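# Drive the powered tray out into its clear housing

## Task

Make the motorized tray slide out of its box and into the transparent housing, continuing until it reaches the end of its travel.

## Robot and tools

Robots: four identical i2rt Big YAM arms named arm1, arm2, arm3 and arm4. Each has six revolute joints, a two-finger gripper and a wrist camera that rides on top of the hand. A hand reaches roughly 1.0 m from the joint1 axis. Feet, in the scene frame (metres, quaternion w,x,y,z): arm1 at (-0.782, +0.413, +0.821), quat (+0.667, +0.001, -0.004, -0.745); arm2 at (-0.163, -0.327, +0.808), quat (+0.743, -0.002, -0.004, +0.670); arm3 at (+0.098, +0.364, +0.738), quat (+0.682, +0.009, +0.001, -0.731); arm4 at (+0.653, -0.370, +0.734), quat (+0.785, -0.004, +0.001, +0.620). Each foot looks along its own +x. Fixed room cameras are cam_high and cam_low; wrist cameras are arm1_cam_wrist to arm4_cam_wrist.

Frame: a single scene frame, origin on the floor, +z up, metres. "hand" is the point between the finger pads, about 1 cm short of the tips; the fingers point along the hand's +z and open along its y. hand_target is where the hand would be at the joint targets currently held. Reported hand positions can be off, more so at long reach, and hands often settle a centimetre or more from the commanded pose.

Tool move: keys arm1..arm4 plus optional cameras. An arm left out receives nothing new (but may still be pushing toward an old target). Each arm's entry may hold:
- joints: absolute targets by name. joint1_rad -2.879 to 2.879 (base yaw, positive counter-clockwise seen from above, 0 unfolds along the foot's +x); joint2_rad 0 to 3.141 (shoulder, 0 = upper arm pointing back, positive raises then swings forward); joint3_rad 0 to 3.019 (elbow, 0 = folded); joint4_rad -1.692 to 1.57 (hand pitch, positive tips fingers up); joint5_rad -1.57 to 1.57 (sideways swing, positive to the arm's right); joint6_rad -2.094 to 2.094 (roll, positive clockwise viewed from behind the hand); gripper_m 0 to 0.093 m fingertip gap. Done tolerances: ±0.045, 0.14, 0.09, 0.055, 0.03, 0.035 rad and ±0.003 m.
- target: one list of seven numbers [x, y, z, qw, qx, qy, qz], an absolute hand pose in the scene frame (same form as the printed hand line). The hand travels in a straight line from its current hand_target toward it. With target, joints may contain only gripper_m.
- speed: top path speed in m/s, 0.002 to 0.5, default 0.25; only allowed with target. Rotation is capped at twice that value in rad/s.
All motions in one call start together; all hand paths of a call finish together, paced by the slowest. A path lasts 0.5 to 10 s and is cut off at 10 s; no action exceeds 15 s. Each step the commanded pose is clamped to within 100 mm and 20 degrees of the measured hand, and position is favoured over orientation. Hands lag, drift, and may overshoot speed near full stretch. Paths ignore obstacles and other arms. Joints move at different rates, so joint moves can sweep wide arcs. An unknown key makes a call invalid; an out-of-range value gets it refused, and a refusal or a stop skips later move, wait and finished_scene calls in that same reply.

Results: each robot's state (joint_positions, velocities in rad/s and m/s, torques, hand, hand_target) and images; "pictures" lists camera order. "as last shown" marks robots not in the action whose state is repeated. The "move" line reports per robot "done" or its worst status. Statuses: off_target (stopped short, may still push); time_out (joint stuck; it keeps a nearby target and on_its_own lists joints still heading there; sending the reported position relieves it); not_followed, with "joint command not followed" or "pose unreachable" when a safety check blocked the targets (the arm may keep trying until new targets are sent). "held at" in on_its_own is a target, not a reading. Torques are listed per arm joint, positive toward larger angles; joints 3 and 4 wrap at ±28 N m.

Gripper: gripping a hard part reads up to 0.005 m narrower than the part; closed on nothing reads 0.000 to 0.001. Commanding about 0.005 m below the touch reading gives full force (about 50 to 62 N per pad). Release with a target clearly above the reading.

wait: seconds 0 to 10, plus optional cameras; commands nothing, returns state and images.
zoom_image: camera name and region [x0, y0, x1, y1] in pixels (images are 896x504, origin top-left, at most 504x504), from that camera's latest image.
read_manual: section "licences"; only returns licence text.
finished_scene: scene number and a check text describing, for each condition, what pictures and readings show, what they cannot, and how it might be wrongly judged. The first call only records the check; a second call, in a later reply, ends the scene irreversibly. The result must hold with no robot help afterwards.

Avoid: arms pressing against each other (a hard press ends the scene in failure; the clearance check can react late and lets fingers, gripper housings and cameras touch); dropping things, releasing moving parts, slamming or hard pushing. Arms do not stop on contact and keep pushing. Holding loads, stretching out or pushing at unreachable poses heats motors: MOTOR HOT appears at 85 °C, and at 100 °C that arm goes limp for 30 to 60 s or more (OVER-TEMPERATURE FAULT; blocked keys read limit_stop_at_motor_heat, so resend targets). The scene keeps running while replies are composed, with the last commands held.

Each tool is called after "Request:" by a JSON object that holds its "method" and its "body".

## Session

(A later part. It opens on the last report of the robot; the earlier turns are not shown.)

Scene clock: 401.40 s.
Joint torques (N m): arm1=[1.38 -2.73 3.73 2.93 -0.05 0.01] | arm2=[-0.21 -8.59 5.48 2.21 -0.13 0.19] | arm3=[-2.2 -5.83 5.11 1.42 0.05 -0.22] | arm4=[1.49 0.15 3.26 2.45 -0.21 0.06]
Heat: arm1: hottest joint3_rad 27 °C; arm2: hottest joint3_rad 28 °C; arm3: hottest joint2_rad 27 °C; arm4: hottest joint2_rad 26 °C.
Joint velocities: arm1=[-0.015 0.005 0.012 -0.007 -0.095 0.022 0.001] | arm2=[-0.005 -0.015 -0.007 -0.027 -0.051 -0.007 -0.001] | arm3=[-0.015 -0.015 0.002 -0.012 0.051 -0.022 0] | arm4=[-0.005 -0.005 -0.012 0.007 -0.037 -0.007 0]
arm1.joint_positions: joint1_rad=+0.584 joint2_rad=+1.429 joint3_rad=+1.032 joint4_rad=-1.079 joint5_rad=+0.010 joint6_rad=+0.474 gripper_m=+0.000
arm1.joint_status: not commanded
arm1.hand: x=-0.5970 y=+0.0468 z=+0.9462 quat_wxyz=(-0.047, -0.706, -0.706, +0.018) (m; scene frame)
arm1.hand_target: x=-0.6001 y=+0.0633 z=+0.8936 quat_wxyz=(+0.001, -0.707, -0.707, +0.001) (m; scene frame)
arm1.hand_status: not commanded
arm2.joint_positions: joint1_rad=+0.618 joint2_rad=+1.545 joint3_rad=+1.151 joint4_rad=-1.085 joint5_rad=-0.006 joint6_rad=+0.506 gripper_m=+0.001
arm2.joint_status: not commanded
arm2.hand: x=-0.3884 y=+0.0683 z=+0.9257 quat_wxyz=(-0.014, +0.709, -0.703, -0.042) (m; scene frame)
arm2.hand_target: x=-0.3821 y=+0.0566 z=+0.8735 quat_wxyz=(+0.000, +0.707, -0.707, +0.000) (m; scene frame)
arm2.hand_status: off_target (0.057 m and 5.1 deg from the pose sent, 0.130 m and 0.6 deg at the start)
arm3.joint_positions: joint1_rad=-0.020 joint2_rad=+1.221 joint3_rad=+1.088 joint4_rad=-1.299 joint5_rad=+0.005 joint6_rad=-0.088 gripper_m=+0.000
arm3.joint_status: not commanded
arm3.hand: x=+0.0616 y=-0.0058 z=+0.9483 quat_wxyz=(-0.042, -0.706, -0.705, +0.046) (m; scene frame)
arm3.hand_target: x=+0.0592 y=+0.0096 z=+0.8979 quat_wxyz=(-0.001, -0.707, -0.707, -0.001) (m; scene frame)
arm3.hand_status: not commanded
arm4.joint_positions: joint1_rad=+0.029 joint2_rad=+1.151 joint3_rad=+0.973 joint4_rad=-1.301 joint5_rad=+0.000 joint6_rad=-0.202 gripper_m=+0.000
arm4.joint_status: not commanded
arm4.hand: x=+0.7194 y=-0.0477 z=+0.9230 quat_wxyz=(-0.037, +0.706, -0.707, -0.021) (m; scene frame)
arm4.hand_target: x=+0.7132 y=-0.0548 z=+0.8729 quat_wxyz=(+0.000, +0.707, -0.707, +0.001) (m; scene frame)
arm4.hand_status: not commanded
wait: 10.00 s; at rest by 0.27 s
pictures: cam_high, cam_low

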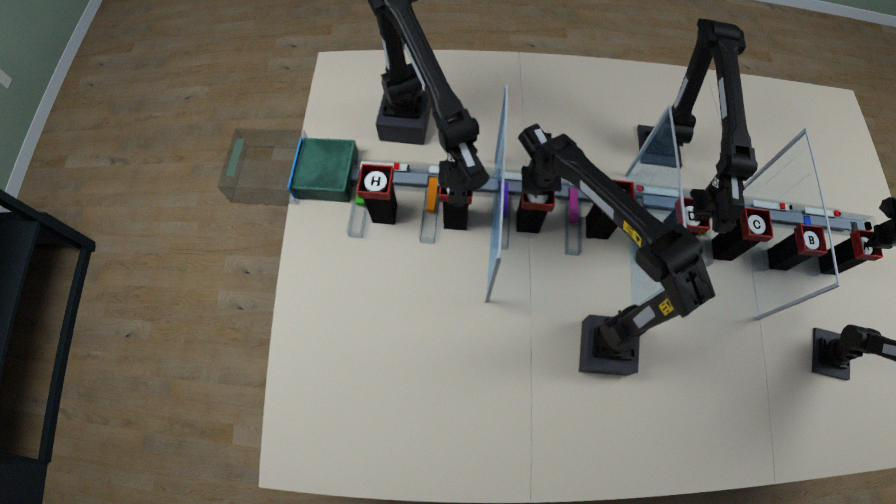

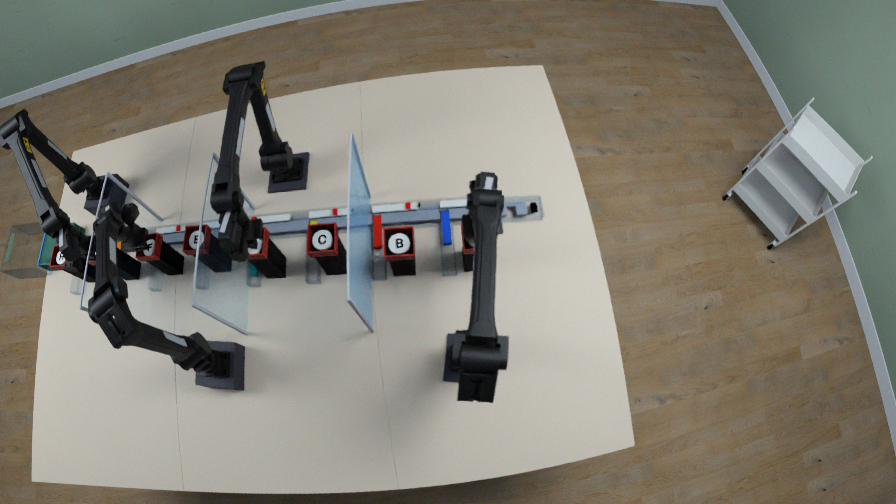

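Request:
{"method": "wait", "body": {"seconds": 10, "cameras": []}}

Request:
{"method": "wait", "body": {"seconds": 10, "cameras": []}}

Request:
{"method": "wait", "body": {"seconds": 10, "cameras": []}}

Request:
{"method": "wait", "body": {"seconds": 10, "cameras": ["cam_high","cam_low"]}}

Request:
{"method": "zoom_image", "body": {"camera": "cam_high", "region": [340, 140, 500, 240]}}

Request:
{"method": "zoom_image", "body": {"camera": "cam_high", "region": [480, 150, 640, 250]}}

Request:
{"method": "zoom_image", "body": {"camera": "cam_low", "region": [350, 180, 510, 280]}}

Request:
{"method": "zoom_image", "body": {"camera": "cam_low", "region": [200, 180, 360, 300]}}

Scene clock: 411.93 s.
Joint torques (N m): arm1=[1.32 -2.73 3.73 2.99 -0.05 0.01] | arm2=[-0.67 -8.41 5.49 2.18 -0.14 0.2] | arm3=[-2.26 -5.83 5.12 1.4 0.05 -0.23] | arm4=[1.49 0.26 3.25 2.44 -0.21 0.06]
Heat: arm1: hottest joint3_rad 27 °C; arm2: hottest joint3_rad 28 °C; arm3: hottest joint2_rad 27 °C; arm4: hottest joint2_rad 26 °C.
Joint velocities: arm1=[0.005 0.005 -0.007 0.007 -0.022 0.066 0] | arm2=[0.015 -0.015 0.022 -0.017 0.007 -0.022 0] | arm3=[-0.005 -0.005 0.002 0.002 -0.007 0.022 0.001] | arm4=[-0.015 0.015 0.007 -0.017 -0.007 -0.066 0.001]
arm1.joint_positions: joint1_rad=+0.584 joint2_rad=+1.429 joint3_rad=+1.032 joint4_rad=-1.079 joint5_rad=+0.010 joint6_rad=+0.474 gripper_m=+0.000
arm1.joint_status: not commanded
arm1.hand: x=-0.5970 y=+0.0468 z=+0.9462 quat_wxyz=(-0.047, -0.706, -0.706, +0.018) (m; scene frame)
arm1.hand_target: x=-0.6001 y=+0.0633 z=+0.8936 quat_wxyz=(+0.001, -0.707, -0.707, +0.001) (m; scene frame)
arm1.hand_status: not commanded
arm2.joint_positions: joint1_rad=+0.618 joint2_rad=+1.545 joint3_rad=+1.151 joint4_rad=-1.085 joint5_rad=-0.006 joint6_rad=+0.506 gripper_m=+0.001
arm2.joint_status: not commanded
arm2.hand: x=-0.3884 y=+0.0683 z=+0.9257 quat_wxyz=(-0.014, +0.709, -0.703, -0.042) (m; scene frame)
arm2.hand_target: x=-0.3821 y=+0.0566 z=+0.8735 quat_wxyz=(+0.000, +0.707, -0.707, +0.000) (m; scene frame)
arm2.hand_status: off_target (0.057 m and 5.1 deg from the pose sent, 0.130 m and 0.6 deg at the start)
arm3.joint_positions: joint1_rad=-0.020 joint2_rad=+1.221 joint3_rad=+1.088 joint4_rad=-1.299 joint5_rad=+0.005 joint6_rad=-0.088 gripper_m=+0.000
arm3.joint_status: not commanded
arm3.hand: x=+0.0616 y=-0.0058 z=+0.9483 quat_wxyz=(-0.042, -0.706, -0.705, +0.046) (m; scene frame)
arm3.hand_target: x=+0.0592 y=+0.0096 z=+0.8979 quat_wxyz=(-0.001, -0.707, -0.707, -0.001) (m; scene frame)
arm3.hand_status: not commanded
arm4.joint_positions: joint1_rad=+0.029 joint2_rad=+1.151 joint3_rad=+0.973 joint4_rad=-1.301 joint5_rad=+0.000 joint6_rad=-0.202 gripper_m=+0.000
arm4.joint_status: not commanded
arm4.hand: x=+0.7194 y=-0.0477 z=+0.9230 quat_wxyz=(-0.037, +0.706, -0.707, -0.021) (m; scene frame)
arm4.hand_target: x=+0.7132 y=-0.0548 z=+0.8729 quat_wxyz=(+0.000, +0.707, -0.707, +0.001) (m; scene frame)
arm4.hand_status: not commanded
wait: 10.00 s; at rest from the start
pictures: none
No camera images: "cameras" was empty.

Scene clock: 421.93 s.
Joint torques (N m): arm1=[1.2 -2.67 3.78 2.95 -0.06 0] | arm2=[-0.85 -8.76 5.57 2.3 -0.16 0.2] | arm3=[-2.26 -5.77 5.15 1.39 0.04 -0.23] | arm4=[1.44 0.26 3.26 2.44 -0.21 0.06]
Heat: arm1: hottest joint3_rad 27 °C; arm2: hottest joint3_rad 28 °C; arm3: hottest joint2_rad 27 °C; arm4: hottest joint2_rad 26 °C.
Joint velocities: arm1=[0.005 -0.005 -0.007 0.002 -0.037 -0.007 -0.002] | arm2=[0.005 -0.015 0.017 -0.007 0.037 0.022 0] | arm3=[-0.005 -0.005 -0.022 0.012 0.037 0.037 -0.001] | arm4=[-0.015 0.005 -0.002 -0.017 0.007 -0.022 0.002]
arm1.joint_positions: joint1_rad=+0.584 joint2_rad=+1.429 joint3_rad=+1.032 joint4_rad=-1.079 joint5_rad=+0.010 joint6_rad=+0.474 gripper_m=+0.000
arm1.joint_status: not commanded
arm1.hand: x=-0.5970 y=+0.0468 z=+0.9462 quat_wxyz=(-0.047, -0.706, -0.706, +0.018) (m; scene frame)
arm1.hand_target: x=-0.6001 y=+0.0633 z=+0.8936 quat_wxyz=(+0.001, -0.707, -0.707, +0.001) (m; scene frame)
arm1.hand_status: not commanded
arm2.joint_positions: joint1_rad=+0.618 joint2_rad=+1.545 joint3_rad=+1.151 joint4_rad=-1.085 joint5_rad=-0.006 joint6_rad=+0.506 gripper_m=+0.001
arm2.joint_status: not commanded
arm2.hand: x=-0.3884 y=+0.0683 z=+0.9257 quat_wxyz=(-0.014, +0.709, -0.703, -0.042) (m; scene frame)
arm2.hand_target: x=-0.3821 y=+0.0566 z=+0.8735 quat_wxyz=(+0.000, +0.707, -0.707, +0.000) (m; scene frame)
arm2.hand_status: off_target (0.057 m and 5.1 deg from the pose sent, 0.130 m and 0.6 deg at the start)
arm3.joint_positions: joint1_rad=-0.020 joint2_rad=+1.221 joint3_rad=+1.088 joint4_rad=-1.299 joint5_rad=+0.005 joint6_rad=-0.088 gripper_m=+0.000
arm3.joint_status: not commanded
arm3.hand: x=+0.0616 y=-0.0058 z=+0.9483 quat_wxyz=(-0.042, -0.706, -0.705, +0.046) (m; scene frame)
arm3.hand_target: x=+0.0592 y=+0.0096 z=+0.8979 quat_wxyz=(-0.001, -0.707, -0.707, -0.001) (m; scene frame)
arm3.hand_status: not commanded
arm4.joint_positions: joint1_rad=+0.029 joint2_rad=+1.151 joint3_rad=+0.973 joint4_rad=-1.301 joint5_rad=+0.000 joint6_rad=-0.202 gripper_m=+0.000
arm4.joint_status: not commanded
arm4.hand: x=+0.7194 y=-0.0477 z=+0.9230 quat_wxyz=(-0.037, +0.706, -0.707, -0.021) (m; scene frame)
arm4.hand_target: x=+0.7132 y=-0.0548 z=+0.8729 quat_wxyz=(+0.000, +0.707, -0.707, +0.001) (m; scene frame)
arm4.hand_status: not commanded
wait: 10.00 s; at rest by 0.27 s
pictures: none
No camera images: "cameras" was empty.

Scene clock: 431.93 s.
Joint torques (N m): arm1=[1.38 -2.78 3.74 2.95 -0.05 0] | arm2=[-0.38 -8.53 5.52 2.13 -0.14 0.19] | arm3=[-2.26 -5.89 5.11 1.37 0.05 -0.23] | arm4=[1.49 0.21 3.25 2.44 -0.21 0.06]
Heat: arm1: hottest joint3_rad 27 °C; arm2: hottest joint3_rad 28 °C; arm3: hottest joint2_rad 27 °C; arm4: hottest joint2_rad 26 °C.
Joint velocities: arm1=[0.015 -0.015 -0.002 -0.002 -0.066 -0.007 0] | arm2=[-0.005 0.005 -0.007 -0.007 -0.007 0.022 0.001] | arm3=[0.005 -0.005 -0.017 0.007 -0.022 -0.051 0] | arm4=[-0.005 0.005 -0.007 -0.007 0.037 0.007 0]
arm1.joint_positions: joint1_rad=+0.584 joint2_rad=+1.429 joint3_rad=+1.032 joint4_rad=-1.079 joint5_rad=+0.010 joint6_rad=+0.474 gripper_m=+0.000
arm1.joint_status: not commanded
arm1.hand: x=-0.5970 y=+0.0468 z=+0.9462 quat_wxyz=(-0.047, -0.706, -0.706, +0.018) (m; scene frame)
arm1.hand_target: x=-0.6001 y=+0.0633 z=+0.8936 quat_wxyz=(+0.001, -0.707, -0.707, +0.001) (m; scene frame)
arm1.hand_status: not commanded
arm2.joint_positions: joint1_rad=+0.618 joint2_rad=+1.545 joint3_rad=+1.151 joint4_rad=-1.085 joint5_rad=-0.006 joint6_rad=+0.506 gripper_m=+0.001
arm2.joint_status: not commanded
arm2.hand: x=-0.3884 y=+0.0683 z=+0.9257 quat_wxyz=(-0.014, +0.709, -0.703, -0.042) (m; scene frame)
arm2.hand_target: x=-0.3821 y=+0.0566 z=+0.8735 quat_wxyz=(+0.000, +0.707, -0.707, +0.000) (m; scene frame)
arm2.hand_status: off_target (0.057 m and 5.1 deg from the pose sent, 0.130 m and 0.6 deg at the start)
arm3.joint_positions: joint1_rad=-0.020 joint2_rad=+1.221 joint3_rad=+1.088 joint4_rad=-1.299 joint5_rad=+0.005 joint6_rad=-0.088 gripper_m=+0.000
arm3.joint_status: not commanded
arm3.hand: x=+0.0616 y=-0.0058 z=+0.9483 quat_wxyz=(-0.042, -0.706, -0.705, +0.046) (m; scene frame)
arm3.hand_target: x=+0.0592 y=+0.0096 z=+0.8979 quat_wxyz=(-0.001, -0.707, -0.707, -0.001) (m; scene frame)
arm3.hand_status: not commanded
arm4.joint_positions: joint1_rad=+0.029 joint2_rad=+1.151 joint3_rad=+0.973 joint4_rad=-1.301 joint5_rad=+0.000 joint6_rad=-0.202 gripper_m=+0.000
arm4.joint_status: not commanded
arm4.hand: x=+0.7194 y=-0.0477 z=+0.9230 quat_wxyz=(-0.037, +0.706, -0.707, -0.021) (m; scene frame)
arm4.hand_target: x=+0.7132 y=-0.0548 z=+0.8729 quat_wxyz=(+0.000, +0.707, -0.707, +0.001) (m; scene frame)
arm4.hand_status: not commanded
wait: 10.00 s; at rest by 0.27 s
pictures: none
No camera images: "cameras" was empty.

Scene clock: 441.93 s.
Joint torques (N m): arm1=[1.2 -2.9 3.81 2.96 -0.06 0.02] | arm2=[-0.44 -8.47 5.39 2.15 -0.15 0.2] | arm3=[-2.26 -5.83 5.11 1.42 0.05 -0.22] | arm4=[1.44 0.21 3.25 2.44 -0.21 0.06]
Heat: arm1: hottest joint3_rad 27 °C; arm2: hottest joint3_rad 28 °C; arm3: hottest joint2_rad 27 °C; arm4: hottest joint2_rad 26 °C.
Joint velocities: arm1=[-0.005 0.005 0.012 0.017 0.007 -0.007 0.001] | arm2=[-0.015 -0.015 -0.012 0.002 -0.007 0.037 -0.001] | arm3=[0.005 0.005 0.007 -0.002 -0.066 -0.037 0] | arm4=[0.005 0.005 -0.002 0.002 -0.007 -0.051 0]
arm1.joint_positions: joint1_rad=+0.584 joint2_rad=+1.429 joint3_rad=+1.032 joint4_rad=-1.079 joint5_rad=+0.010 joint6_rad=+0.474 gripper_m=+0.000
arm1.joint_status: not commanded
arm1.hand: x=-0.5970 y=+0.0468 z=+0.9462 quat_wxyz=(-0.047, -0.706, -0.706, +0.018) (m; scene frame)
arm1.hand_target: x=-0.6001 y=+0.0633 z=+0.8936 quat_wxyz=(+0.001, -0.707, -0.707, +0.001) (m; scene frame)
arm1.hand_status: not commanded
arm2.joint_positions: joint1_rad=+0.618 joint2_rad=+1.545 joint3_rad=+1.151 joint4_rad=-1.085 joint5_rad=-0.006 joint6_rad=+0.506 gripper_m=+0.001
arm2.joint_status: not commanded
arm2.hand: x=-0.3884 y=+0.0683 z=+0.9257 quat_wxyz=(-0.014, +0.709, -0.703, -0.042) (m; scene frame)
arm2.hand_target: x=-0.3821 y=+0.0566 z=+0.8735 quat_wxyz=(+0.000, +0.707, -0.707, +0.000) (m; scene frame)
arm2.hand_status: off_target (0.057 m and 5.1 deg from the pose sent, 0.130 m and 0.6 deg at the start)
arm3.joint_positions: joint1_rad=-0.020 joint2_rad=+1.221 joint3_rad=+1.088 joint4_rad=-1.299 joint5_rad=+0.005 joint6_rad=-0.088 gripper_m=+0.000
arm3.joint_status: not commanded
arm3.hand: x=+0.0616 y=-0.0058 z=+0.9483 quat_wxyz=(-0.042, -0.706, -0.705, +0.046) (m; scene frame)
arm3.hand_target: x=+0.0592 y=+0.0096 z=+0.8979 quat_wxyz=(-0.001, -0.707, -0.707, -0.001) (m; scene frame)
arm3.hand_status: not commanded
arm4.joint_positions: joint1_rad=+0.029 joint2_rad=+1.151 joint3_rad=+0.973 joint4_rad=-1.301 joint5_rad=+0.000 joint6_rad=-0.202 gripper_m=+0.000
arm4.joint_status: not commanded
arm4.hand: x=+0.7194 y=-0.0477 z=+0.9230 quat_wxyz=(-0.037, +0.706, -0.707, -0.021) (m; scene frame)
arm4.hand_target: x=+0.7132 y=-0.0548 z=+0.8729 quat_wxyz=(+0.000, +0.707, -0.707, +0.001) (m; scene frame)
arm4.hand_status: not commanded
wait: 10.00 s; at rest by 0.27 s
pictures: cam_high, cam_low

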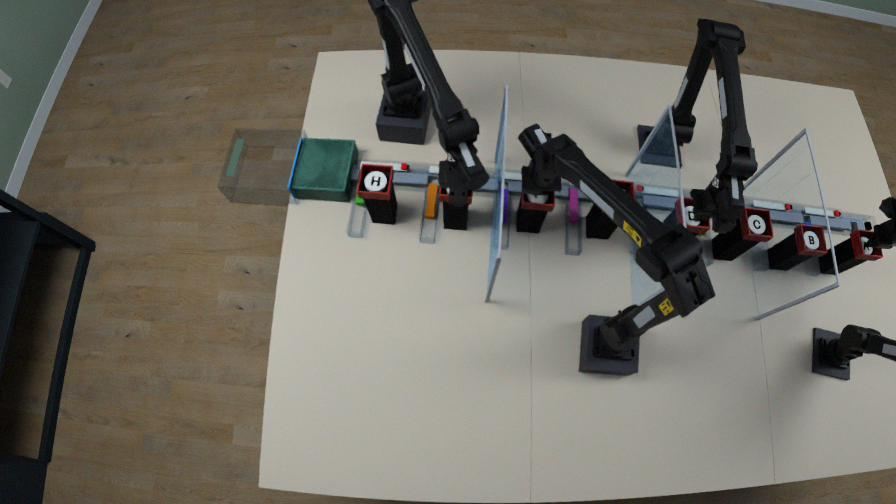

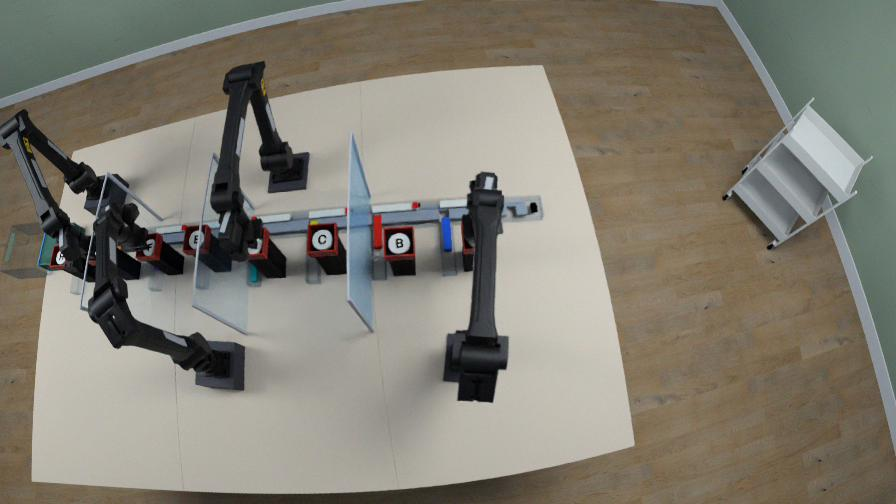

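Scaled by 3.150 from the camera's 896x504 image, which has a finer 1280x720 frame.

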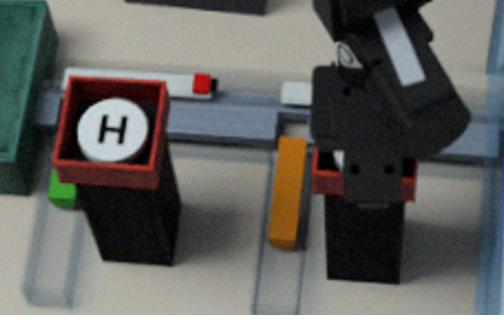

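Scaled by 3.150 from the camera's 896x504 image, which has a finer 1280x720 frame.

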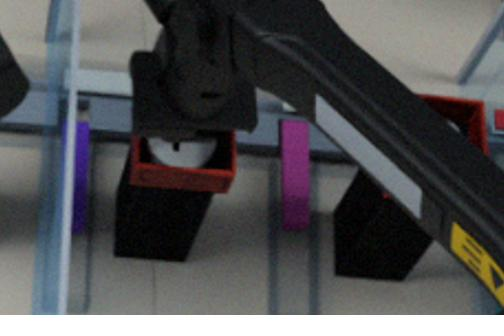

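Scaled by 3.150 from the camera's 896x504 image, which has a finer 1280x720 frame.

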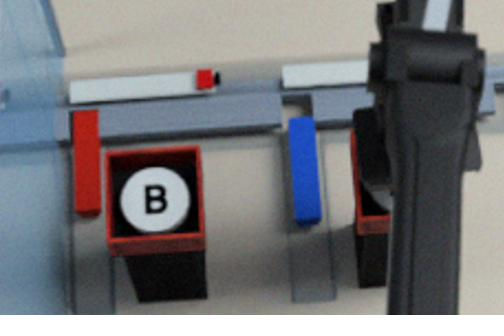

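Scaled by 3.150 from the camera's 896x504 image, which has a finer 1280x720 frame.

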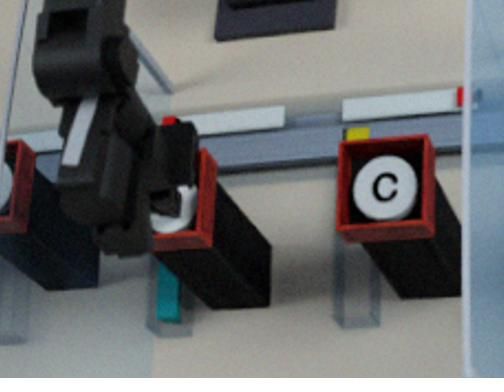

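Request:
{"method": "wait", "body": {"seconds": 10, "cameras": []}}

Request:
{"method": "wait", "body": {"seconds": 10, "cameras": []}}

Request:
{"method": "wait", "body": {"seconds": 10, "cameras": []}}

Request:
{"method": "wait", "body": {"seconds": 10, "cameras": []}}

Request:
{"method": "wait", "body": {"seconds": 10, "cameras": []}}

Request:
{"method": "wait", "body": {"seconds": 10, "cameras": ["cam_high","cam_low"]}}

Request:
{"method": "zoom_image", "body": {"camera": "cam_high", "region": [340, 140, 500, 240]}}

Request:
{"method": "zoom_image", "body": {"camera": "cam_low", "region": [350, 180, 510, 280]}}

Request:
{"method": "zoom_image", "body": {"camera": "cam_low", "region": [200, 180, 360, 300]}}

Scene clock: 452.37 s.
Joint torques (N m): arm1=[1.03 -2.9 3.78 2.92 -0.06 0] | arm2=[-0.73 -8.64 5.59 2.26 -0.16 0.21] | arm3=[-2.26 -5.83 5.14 1.4 0.05 -0.23] | arm4=[1.49 0.21 3.25 2.44 -0.21 0.05]
Heat: arm1: hottest joint3_rad 27 °C; arm2: hottest joint3_rad 28 °C; arm3: hottest joint2_rad 27 °C; arm4: hottest joint2_rad 26 °C.
Joint velocities: arm1=[-0.024 -0.005 -0.002 -0.002 0.081 -0.066 0.001] | arm2=[-0.005 0.005 0.012 0.022 -0.037 0.037 0] | arm3=[-0.015 -0.005 -0.012 -0.012 -0.007 0.007 0] | arm4=[-0.005 0.005 0.007 -0.002 -0.081 0.037 0.001]
arm1.joint_positions: joint1_rad=+0.584 joint2_rad=+1.429 joint3_rad=+1.032 joint4_rad=-1.079 joint5_rad=+0.010 joint6_rad=+0.474 gripper_m=+0.000
arm1.joint_status: not commanded
arm1.hand: x=-0.5970 y=+0.0468 z=+0.9462 quat_wxyz=(-0.047, -0.706, -0.706, +0.018) (m; scene frame)
arm1.hand_target: x=-0.6001 y=+0.0633 z=+0.8936 quat_wxyz=(+0.001, -0.707, -0.707, +0.001) (m; scene frame)
arm1.hand_status: not commanded
arm2.joint_positions: joint1_rad=+0.618 joint2_rad=+1.545 joint3_rad=+1.151 joint4_rad=-1.085 joint5_rad=-0.006 joint6_rad=+0.506 gripper_m=+0.001
arm2.joint_status: not commanded
arm2.hand: x=-0.3884 y=+0.0683 z=+0.9257 quat_wxyz=(-0.014, +0.709, -0.703, -0.042) (m; scene frame)
arm2.hand_target: x=-0.3821 y=+0.0566 z=+0.8735 quat_wxyz=(+0.000, +0.707, -0.707, +0.000) (m; scene frame)
arm2.hand_status: off_target (0.057 m and 5.1 deg from the pose sent, 0.130 m and 0.6 deg at the start)
arm3.joint_positions: joint1_rad=-0.020 joint2_rad=+1.221 joint3_rad=+1.088 joint4_rad=-1.299 joint5_rad=+0.005 joint6_rad=-0.088 gripper_m=+0.000
arm3.joint_status: not commanded
arm3.hand: x=+0.0616 y=-0.0058 z=+0.9483 quat_wxyz=(-0.042, -0.706, -0.705, +0.046) (m; scene frame)
arm3.hand_target: x=+0.0592 y=+0.0096 z=+0.8979 quat_wxyz=(-0.001, -0.707, -0.707, -0.001) (m; scene frame)
arm3.hand_status: not commanded
arm4.joint_positions: joint1_rad=+0.029 joint2_rad=+1.151 joint3_rad=+0.973 joint4_rad=-1.301 joint5_rad=+0.000 joint6_rad=-0.202 gripper_m=+0.000
arm4.joint_status: not commanded
arm4.hand: x=+0.7194 y=-0.0477 z=+0.9230 quat_wxyz=(-0.037, +0.706, -0.707, -0.021) (m; scene frame)
arm4.hand_target: x=+0.7132 y=-0.0548 z=+0.8729 quat_wxyz=(+0.000, +0.707, -0.707, +0.001) (m; scene frame)
arm4.hand_status: not commanded
wait: 10.00 s; at rest from the start
pictures: none
No camera images: "cameras" was empty.

Scene clock: 462.37 s.
Joint torques (N m): arm1=[1.2 -2.96 3.73 2.96 -0.05 0] | arm2=[-0.62 -8.41 5.33 2.28 -0.15 0.2] | arm3=[-2.26 -5.83 5.08 1.39 0.04 -0.23] | arm4=[1.44 0.21 3.25 2.44 -0.21 0.06]
Heat: arm1: hottest joint3_rad 27 °C; arm2: hottest joint3_rad 28 °C; arm3: hottest joint2_rad 27 °C; arm4: hottest joint2_rad 26 °C.
Joint velocities: arm1=[-0.015 0.005 0.012 -0.022 0.022 0.007 0.001] | arm2=[0.005 -0.015 -0.012 -0.017 -0.022 0.022 -0.001] | arm3=[-0.015 0.005 0.007 -0.017 -0.022 0.051 0.001] | arm4=[-0.015 -0.005 -0.017 -0.002 0.007 -0.022 -0.001]
arm1.joint_positions: joint1_rad=+0.584 joint2_rad=+1.429 joint3_rad=+1.032 joint4_rad=-1.079 joint5_rad=+0.010 joint6_rad=+0.474 gripper_m=+0.000
arm1.joint_status: not commanded
arm1.hand: x=-0.5970 y=+0.0468 z=+0.9462 quat_wxyz=(-0.047, -0.706, -0.706, +0.018) (m; scene frame)
arm1.hand_target: x=-0.6001 y=+0.0633 z=+0.8936 quat_wxyz=(+0.001, -0.707, -0.707, +0.001) (m; scene frame)
arm1.hand_status: not commanded
arm2.joint_positions: joint1_rad=+0.618 joint2_rad=+1.545 joint3_rad=+1.151 joint4_rad=-1.085 joint5_rad=-0.006 joint6_rad=+0.506 gripper_m=+0.001
arm2.joint_status: not commanded
arm2.hand: x=-0.3884 y=+0.0683 z=+0.9257 quat_wxyz=(-0.014, +0.709, -0.703, -0.042) (m; scene frame)
arm2.hand_target: x=-0.3821 y=+0.0566 z=+0.8735 quat_wxyz=(+0.000, +0.707, -0.707, +0.000) (m; scene frame)
arm2.hand_status: off_target (0.057 m and 5.1 deg from the pose sent, 0.130 m and 0.6 deg at the start)
arm3.joint_positions: joint1_rad=-0.020 joint2_rad=+1.221 joint3_rad=+1.088 joint4_rad=-1.299 joint5_rad=+0.005 joint6_rad=-0.088 gripper_m=+0.000
arm3.joint_status: not commanded
arm3.hand: x=+0.0616 y=-0.0058 z=+0.9483 quat_wxyz=(-0.042, -0.706, -0.705, +0.046) (m; scene frame)
arm3.hand_target: x=+0.0592 y=+0.0096 z=+0.8979 quat_wxyz=(-0.001, -0.707, -0.707, -0.001) (m; scene frame)
arm3.hand_status: not commanded
arm4.joint_positions: joint1_rad=+0.029 joint2_rad=+1.151 joint3_rad=+0.973 joint4_rad=-1.301 joint5_rad=+0.000 joint6_rad=-0.202 gripper_m=+0.000
arm4.joint_status: not commanded
arm4.hand: x=+0.7194 y=-0.0477 z=+0.9230 quat_wxyz=(-0.037, +0.706, -0.707, -0.021) (m; scene frame)
arm4.hand_target: x=+0.7132 y=-0.0548 z=+0.8729 quat_wxyz=(+0.000, +0.707, -0.707, +0.001) (m; scene frame)
arm4.hand_status: not commanded
wait: 10.00 s; at rest by 0.27 s
pictures: none
No camera images: "cameras" was empty.

Scene clock: 472.37 s.
Joint torques (N m): arm1=[1.14 -2.96 3.77 3 -0.05 0] | arm2=[-0.15 -8.41 5.56 2.19 -0.14 0.18] | arm3=[-2.26 -5.83 5.12 1.46 0.04 -0.23] | arm4=[1.44 0.26 3.25 2.45 -0.21 0.06]
Heat: arm1: hottest joint3_rad 27 °C; arm2: hottest joint3_rad 28 °C; arm3: hottest joint2_rad 27 °C; arm4: hottest joint2_rad 26 °C.
Joint velocities: arm1=[-0.024 0.005 -0.007 -0.007 -0.022 0.037 0.001] | arm2=[-0.005 0.005 0.017 -0.022 -0.037 -0.007 0.001] | arm3=[-0.015 -0.005 0.002 0.002 0.066 0.022 0] | arm4=[0.005 -0.005 -0.022 0.002 0.022 -0.007 -0.003]
arm1.joint_positions: joint1_rad=+0.584 joint2_rad=+1.429 joint3_rad=+1.032 joint4_rad=-1.079 joint5_rad=+0.010 joint6_rad=+0.474 gripper_m=+0.000
arm1.joint_status: not commanded
arm1.hand: x=-0.5970 y=+0.0468 z=+0.9462 quat_wxyz=(-0.047, -0.706, -0.706, +0.018) (m; scene frame)
arm1.hand_target: x=-0.6001 y=+0.0633 z=+0.8936 quat_wxyz=(+0.001, -0.707, -0.707, +0.001) (m; scene frame)
arm1.hand_status: not commanded
arm2.joint_positions: joint1_rad=+0.618 joint2_rad=+1.545 joint3_rad=+1.151 joint4_rad=-1.085 joint5_rad=-0.006 joint6_rad=+0.506 gripper_m=+0.001
arm2.joint_status: not commanded
arm2.hand: x=-0.3884 y=+0.0683 z=+0.9257 quat_wxyz=(-0.014, +0.709, -0.703, -0.042) (m; scene frame)
arm2.hand_target: x=-0.3821 y=+0.0566 z=+0.8735 quat_wxyz=(+0.000, +0.707, -0.707, +0.000) (m; scene frame)
arm2.hand_status: off_target (0.057 m and 5.1 deg from the pose sent, 0.130 m and 0.6 deg at the start)
arm3.joint_positions: joint1_rad=-0.020 joint2_rad=+1.221 joint3_rad=+1.088 joint4_rad=-1.299 joint5_rad=+0.005 joint6_rad=-0.088 gripper_m=+0.000
arm3.joint_status: not commanded
arm3.hand: x=+0.0616 y=-0.0058 z=+0.9483 quat_wxyz=(-0.042, -0.706, -0.705, +0.046) (m; scene frame)
arm3.hand_target: x=+0.0592 y=+0.0096 z=+0.8979 quat_wxyz=(-0.001, -0.707, -0.707, -0.001) (m; scene frame)
arm3.hand_status: not commanded
arm4.joint_positions: joint1_rad=+0.029 joint2_rad=+1.151 joint3_rad=+0.973 joint4_rad=-1.301 joint5_rad=+0.000 joint6_rad=-0.202 gripper_m=+0.000
arm4.joint_status: not commanded
arm4.hand: x=+0.7194 y=-0.0477 z=+0.9230 quat_wxyz=(-0.037, +0.706, -0.707, -0.021) (m; scene frame)
arm4.hand_target: x=+0.7132 y=-0.0548 z=+0.8729 quat_wxyz=(+0.000, +0.707, -0.707, +0.001) (m; scene frame)
arm4.hand_status: not commanded
wait: 10.00 s; at rest by 0.27 s
pictures: none
No camera images: "cameras" was empty.

Scene clock: 482.37 s.
Joint torques (N m): arm1=[1.2 -2.78 3.71 2.97 -0.06 0] | arm2=[-0.62 -7.94 5.57 2.11 -0.14 0.23] | arm3=[-2.32 -5.71 5.11 1.37 0.04 -0.22] | arm4=[1.44 0.21 3.25 2.44 -0.21 0.06]
Heat: arm1: hottest joint3_rad 27 °C; arm2: hottest joint3_rad 28 °C; arm3: hottest joint2_rad 27 °C; arm4: hottest joint2_rad 26 °C.
Joint velocities: arm1=[-0.015 -0.005 -0.007 -0.012 -0.037 -0.007 0] | arm2=[-0.015 -0.015 -0.002 0.002 -0.022 0.007 -0.001] | arm3=[0.005 -0.005 -0.022 -0.002 -0.066 0.007 0] | arm4=[-0.015 0.015 -0.007 0.007 -0.051 0.007 0]
arm1.joint_positions: joint1_rad=+0.584 joint2_rad=+1.429 joint3_rad=+1.032 joint4_rad=-1.079 joint5_rad=+0.010 joint6_rad=+0.474 gripper_m=+0.000
arm1.joint_status: not commanded
arm1.hand: x=-0.5970 y=+0.0468 z=+0.9462 quat_wxyz=(-0.047, -0.706, -0.706, +0.018) (m; scene frame)
arm1.hand_target: x=-0.6001 y=+0.0633 z=+0.8936 quat_wxyz=(+0.001, -0.707, -0.707, +0.001) (m; scene frame)
arm1.hand_status: not commanded
arm2.joint_positions: joint1_rad=+0.618 joint2_rad=+1.545 joint3_rad=+1.151 joint4_rad=-1.085 joint5_rad=-0.006 joint6_rad=+0.506 gripper_m=+0.001
arm2.joint_status: not commanded
arm2.hand: x=-0.3884 y=+0.0683 z=+0.9257 quat_wxyz=(-0.014, +0.709, -0.703, -0.042) (m; scene frame)
arm2.hand_target: x=-0.3821 y=+0.0566 z=+0.8735 quat_wxyz=(+0.000, +0.707, -0.707, +0.000) (m; scene frame)
arm2.hand_status: off_target (0.057 m and 5.1 deg from the pose sent, 0.130 m and 0.6 deg at the start)
arm3.joint_positions: joint1_rad=-0.020 joint2_rad=+1.221 joint3_rad=+1.088 joint4_rad=-1.299 joint5_rad=+0.005 joint6_rad=-0.088 gripper_m=+0.000
arm3.joint_status: not commanded
arm3.hand: x=+0.0616 y=-0.0058 z=+0.9483 quat_wxyz=(-0.042, -0.706, -0.705, +0.046) (m; scene frame)
arm3.hand_target: x=+0.0592 y=+0.0096 z=+0.8979 quat_wxyz=(-0.001, -0.707, -0.707, -0.001) (m; scene frame)
arm3.hand_status: not commanded
arm4.joint_positions: joint1_rad=+0.029 joint2_rad=+1.151 joint3_rad=+0.973 joint4_rad=-1.301 joint5_rad=+0.000 joint6_rad=-0.202 gripper_m=+0.000
arm4.joint_status: not commanded
arm4.hand: x=+0.7194 y=-0.0477 z=+0.9230 quat_wxyz=(-0.037, +0.706, -0.707, -0.021) (m; scene frame)
arm4.hand_target: x=+0.7132 y=-0.0548 z=+0.8729 quat_wxyz=(+0.000, +0.707, -0.707, +0.001) (m; scene frame)
arm4.hand_status: not commanded
wait: 10.00 s; at rest by 0.27 s
pictures: none
No camera images: "cameras" was empty.

Scene clock: 492.37 s.
Joint torques (N m): arm1=[1.14 -2.84 3.74 2.92 -0.05 0] | arm2=[-0.91 -8.47 5.5 2.24 -0.15 0.2] | arm3=[-2.43 -5.77 5.07 1.42 0.05 -0.23] | arm4=[1.49 0.21 3.25 2.44 -0.21 0.06]
Heat: arm1: hottest joint3_rad 27 °C; arm2: hottest joint3_rad 28 °C; arm3: hottest joint2_rad 27 °C; arm4: hottest joint2_rad 26 °C.
Joint velocities: arm1=[0.005 0.005 -0.017 -0.007 -0.037 -0.022 -0.001] | arm2=[-0.005 0.005 0.007 0.012 0.007 0.037 0.001] | arm3=[-0.005 -0.005 -0.012 -0.017 0.081 0.022 0] | arm4=[0.015 -0.005 -0.002 -0.002 -0.051 -0.022 0]
arm1.joint_positions: joint1_rad=+0.584 joint2_rad=+1.429 joint3_rad=+1.032 joint4_rad=-1.079 joint5_rad=+0.010 joint6_rad=+0.474 gripper_m=+0.000
arm1.joint_status: not commanded
arm1.hand: x=-0.5970 y=+0.0468 z=+0.9462 quat_wxyz=(-0.047, -0.706, -0.706, +0.018) (m; scene frame)
arm1.hand_target: x=-0.6001 y=+0.0633 z=+0.8936 quat_wxyz=(+0.001, -0.707, -0.707, +0.001) (m; scene frame)
arm1.hand_status: not commanded
arm2.joint_positions: joint1_rad=+0.618 joint2_rad=+1.545 joint3_rad=+1.151 joint4_rad=-1.085 joint5_rad=-0.006 joint6_rad=+0.506 gripper_m=+0.001
arm2.joint_status: not commanded
arm2.hand: x=-0.3884 y=+0.0683 z=+0.9257 quat_wxyz=(-0.014, +0.709, -0.703, -0.042) (m; scene frame)
arm2.hand_target: x=-0.3821 y=+0.0566 z=+0.8735 quat_wxyz=(+0.000, +0.707, -0.707, +0.000) (m; scene frame)
arm2.hand_status: off_target (0.057 m and 5.1 deg from the pose sent, 0.130 m and 0.6 deg at the start)
arm3.joint_positions: joint1_rad=-0.020 joint2_rad=+1.221 joint3_rad=+1.088 joint4_rad=-1.299 joint5_rad=+0.005 joint6_rad=-0.088 gripper_m=+0.000
arm3.joint_status: not commanded
arm3.hand: x=+0.0616 y=-0.0058 z=+0.9483 quat_wxyz=(-0.042, -0.706, -0.705, +0.046) (m; scene frame)
arm3.hand_target: x=+0.0592 y=+0.0096 z=+0.8979 quat_wxyz=(-0.001, -0.707, -0.707, -0.001) (m; scene frame)
arm3.hand_status: not commanded
arm4.joint_positions: joint1_rad=+0.029 joint2_rad=+1.151 joint3_rad=+0.973 joint4_rad=-1.301 joint5_rad=+0.000 joint6_rad=-0.202 gripper_m=+0.000
arm4.joint_status: not commanded
arm4.hand: x=+0.7194 y=-0.0477 z=+0.9230 quat_wxyz=(-0.037, +0.706, -0.707, -0.021) (m; scene frame)
arm4.hand_target: x=+0.7132 y=-0.0548 z=+0.8729 quat_wxyz=(+0.000, +0.707, -0.707, +0.001) (m; scene frame)
arm4.hand_status: not commanded
wait: 10.00 s; at rest by 0.27 s
pictures: none
No camera images: "cameras" was empty.

Scene clock: 502.37 s.
Joint torques (N m): arm1=[1.32 -3.02 3.73 2.96 -0.05 0.01] | arm2=[-0.56 -8.35 5.42 2.21 -0.16 0.17] | arm3=[-2.26 -5.71 5.07 1.4 0.04 -0.23] | arm4=[1.49 0.26 3.25 2.44 -0.21 0.06]
Heat: arm1: hottest joint3_rad 27 °C; arm2: hottest joint3_rad 28 °C; arm3: hottest joint2_rad 27 °C; arm4: hottest joint2_rad 26 °C.
Joint velocities: arm1=[0.005 -0.024 -0.007 -0.002 0.037 0.007 -0.001] | arm2=[-0.015 0.015 -0.007 0.002 -0.022 -0.066 0.001] | arm3=[-0.005 0.005 -0.012 -0.002 -0.007 -0.051 0] | arm4=[0.005 -0.015 0.002 0.002 -0.081 0.007 0]
arm1.joint_positions: joint1_rad=+0.584 joint2_rad=+1.429 joint3_rad=+1.032 joint4_rad=-1.079 joint5_rad=+0.010 joint6_rad=+0.474 gripper_m=+0.000
arm1.joint_status: not commanded
arm1.hand: x=-0.5970 y=+0.0468 z=+0.9462 quat_wxyz=(-0.047, -0.706, -0.706, +0.018) (m; scene frame)
arm1.hand_target: x=-0.6001 y=+0.0633 z=+0.8936 quat_wxyz=(+0.001, -0.707, -0.707, +0.001) (m; scene frame)
arm1.hand_status: not commanded
arm2.joint_positions: joint1_rad=+0.618 joint2_rad=+1.545 joint3_rad=+1.151 joint4_rad=-1.085 joint5_rad=-0.006 joint6_rad=+0.506 gripper_m=+0.001
arm2.joint_status: not commanded
arm2.hand: x=-0.3884 y=+0.0683 z=+0.9257 quat_wxyz=(-0.014, +0.709, -0.703, -0.042) (m; scene frame)
arm2.hand_target: x=-0.3821 y=+0.0566 z=+0.8735 quat_wxyz=(+0.000, +0.707, -0.707, +0.000) (m; scene frame)
arm2.hand_status: off_target (0.057 m and 5.1 deg from the pose sent, 0.130 m and 0.6 deg at the start)
arm3.joint_positions: joint1_rad=-0.020 joint2_rad=+1.221 joint3_rad=+1.088 joint4_rad=-1.299 joint5_rad=+0.005 joint6_rad=-0.088 gripper_m=+0.000
arm3.joint_status: not commanded
arm3.hand: x=+0.0616 y=-0.0058 z=+0.9483 quat_wxyz=(-0.042, -0.706, -0.705, +0.046) (m; scene frame)
arm3.hand_target: x=+0.0592 y=+0.0096 z=+0.8979 quat_wxyz=(-0.001, -0.707, -0.707, -0.001) (m; scene frame)
arm3.hand_status: not commanded
arm4.joint_positions: joint1_rad=+0.029 joint2_rad=+1.151 joint3_rad=+0.973 joint4_rad=-1.301 joint5_rad=+0.000 joint6_rad=-0.202 gripper_m=+0.000
arm4.joint_status: not commanded
arm4.hand: x=+0.7194 y=-0.0477 z=+0.9230 quat_wxyz=(-0.037, +0.706, -0.707, -0.021) (m; scene frame)
arm4.hand_target: x=+0.7132 y=-0.0548 z=+0.8729 quat_wxyz=(+0.000, +0.707, -0.707, +0.001) (m; scene frame)
arm4.hand_status: not commanded
wait: 10.00 s; at rest by 0.27 s
pictures: cam_high, cam_low

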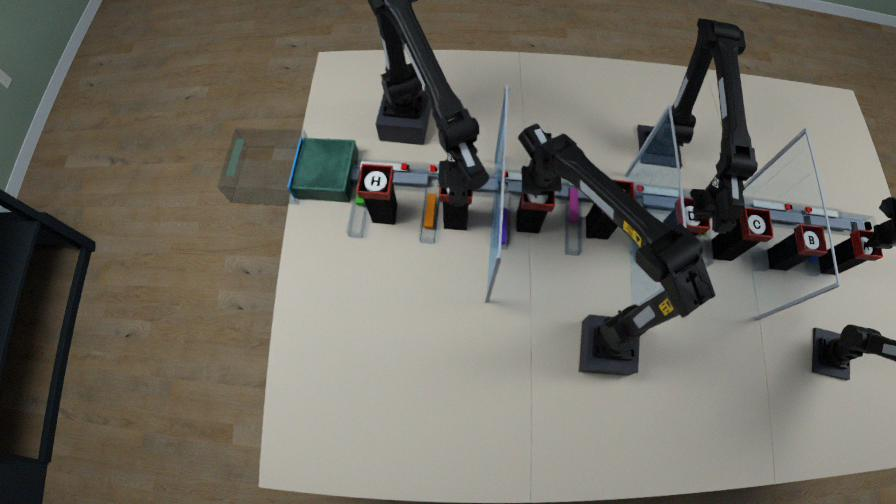

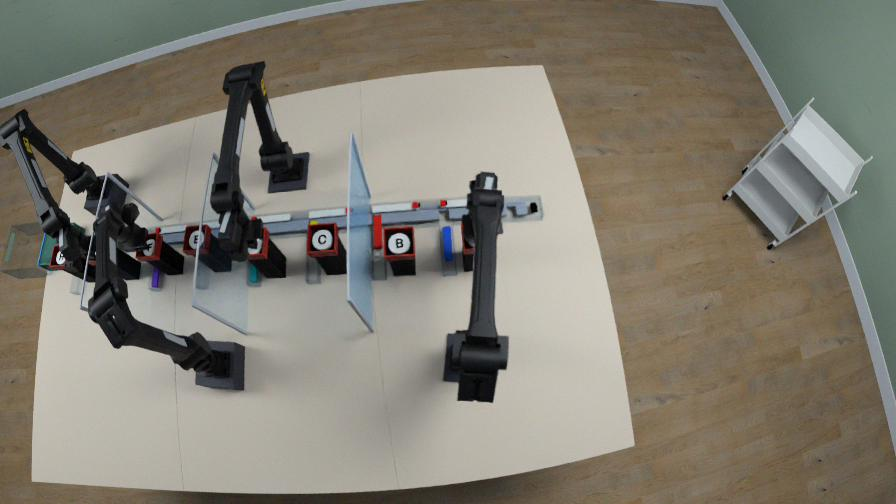

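Scaled by 3.150 from the camera's 896x504 image, which has a finer 1280x720 frame.

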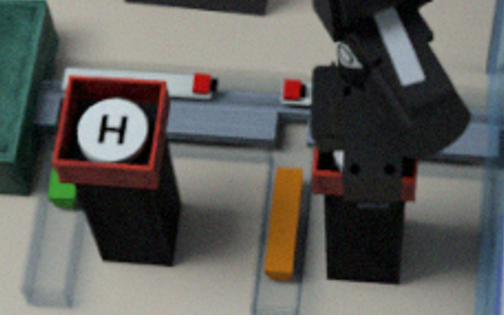

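Scaled by 3.150 from the camera's 896x504 image, which has a finer 1280x720 frame.

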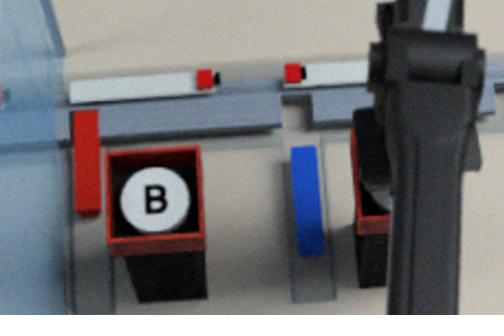

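Scaled by 3.150 from the camera's 896x504 image, which has a finer 1280x720 frame.

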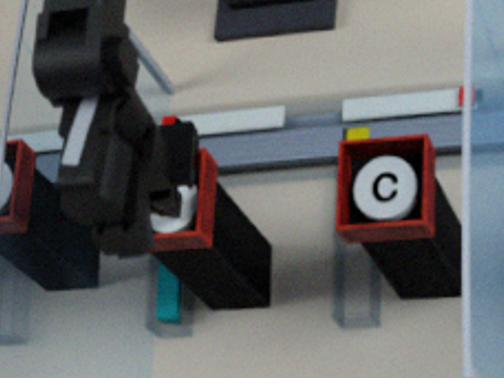

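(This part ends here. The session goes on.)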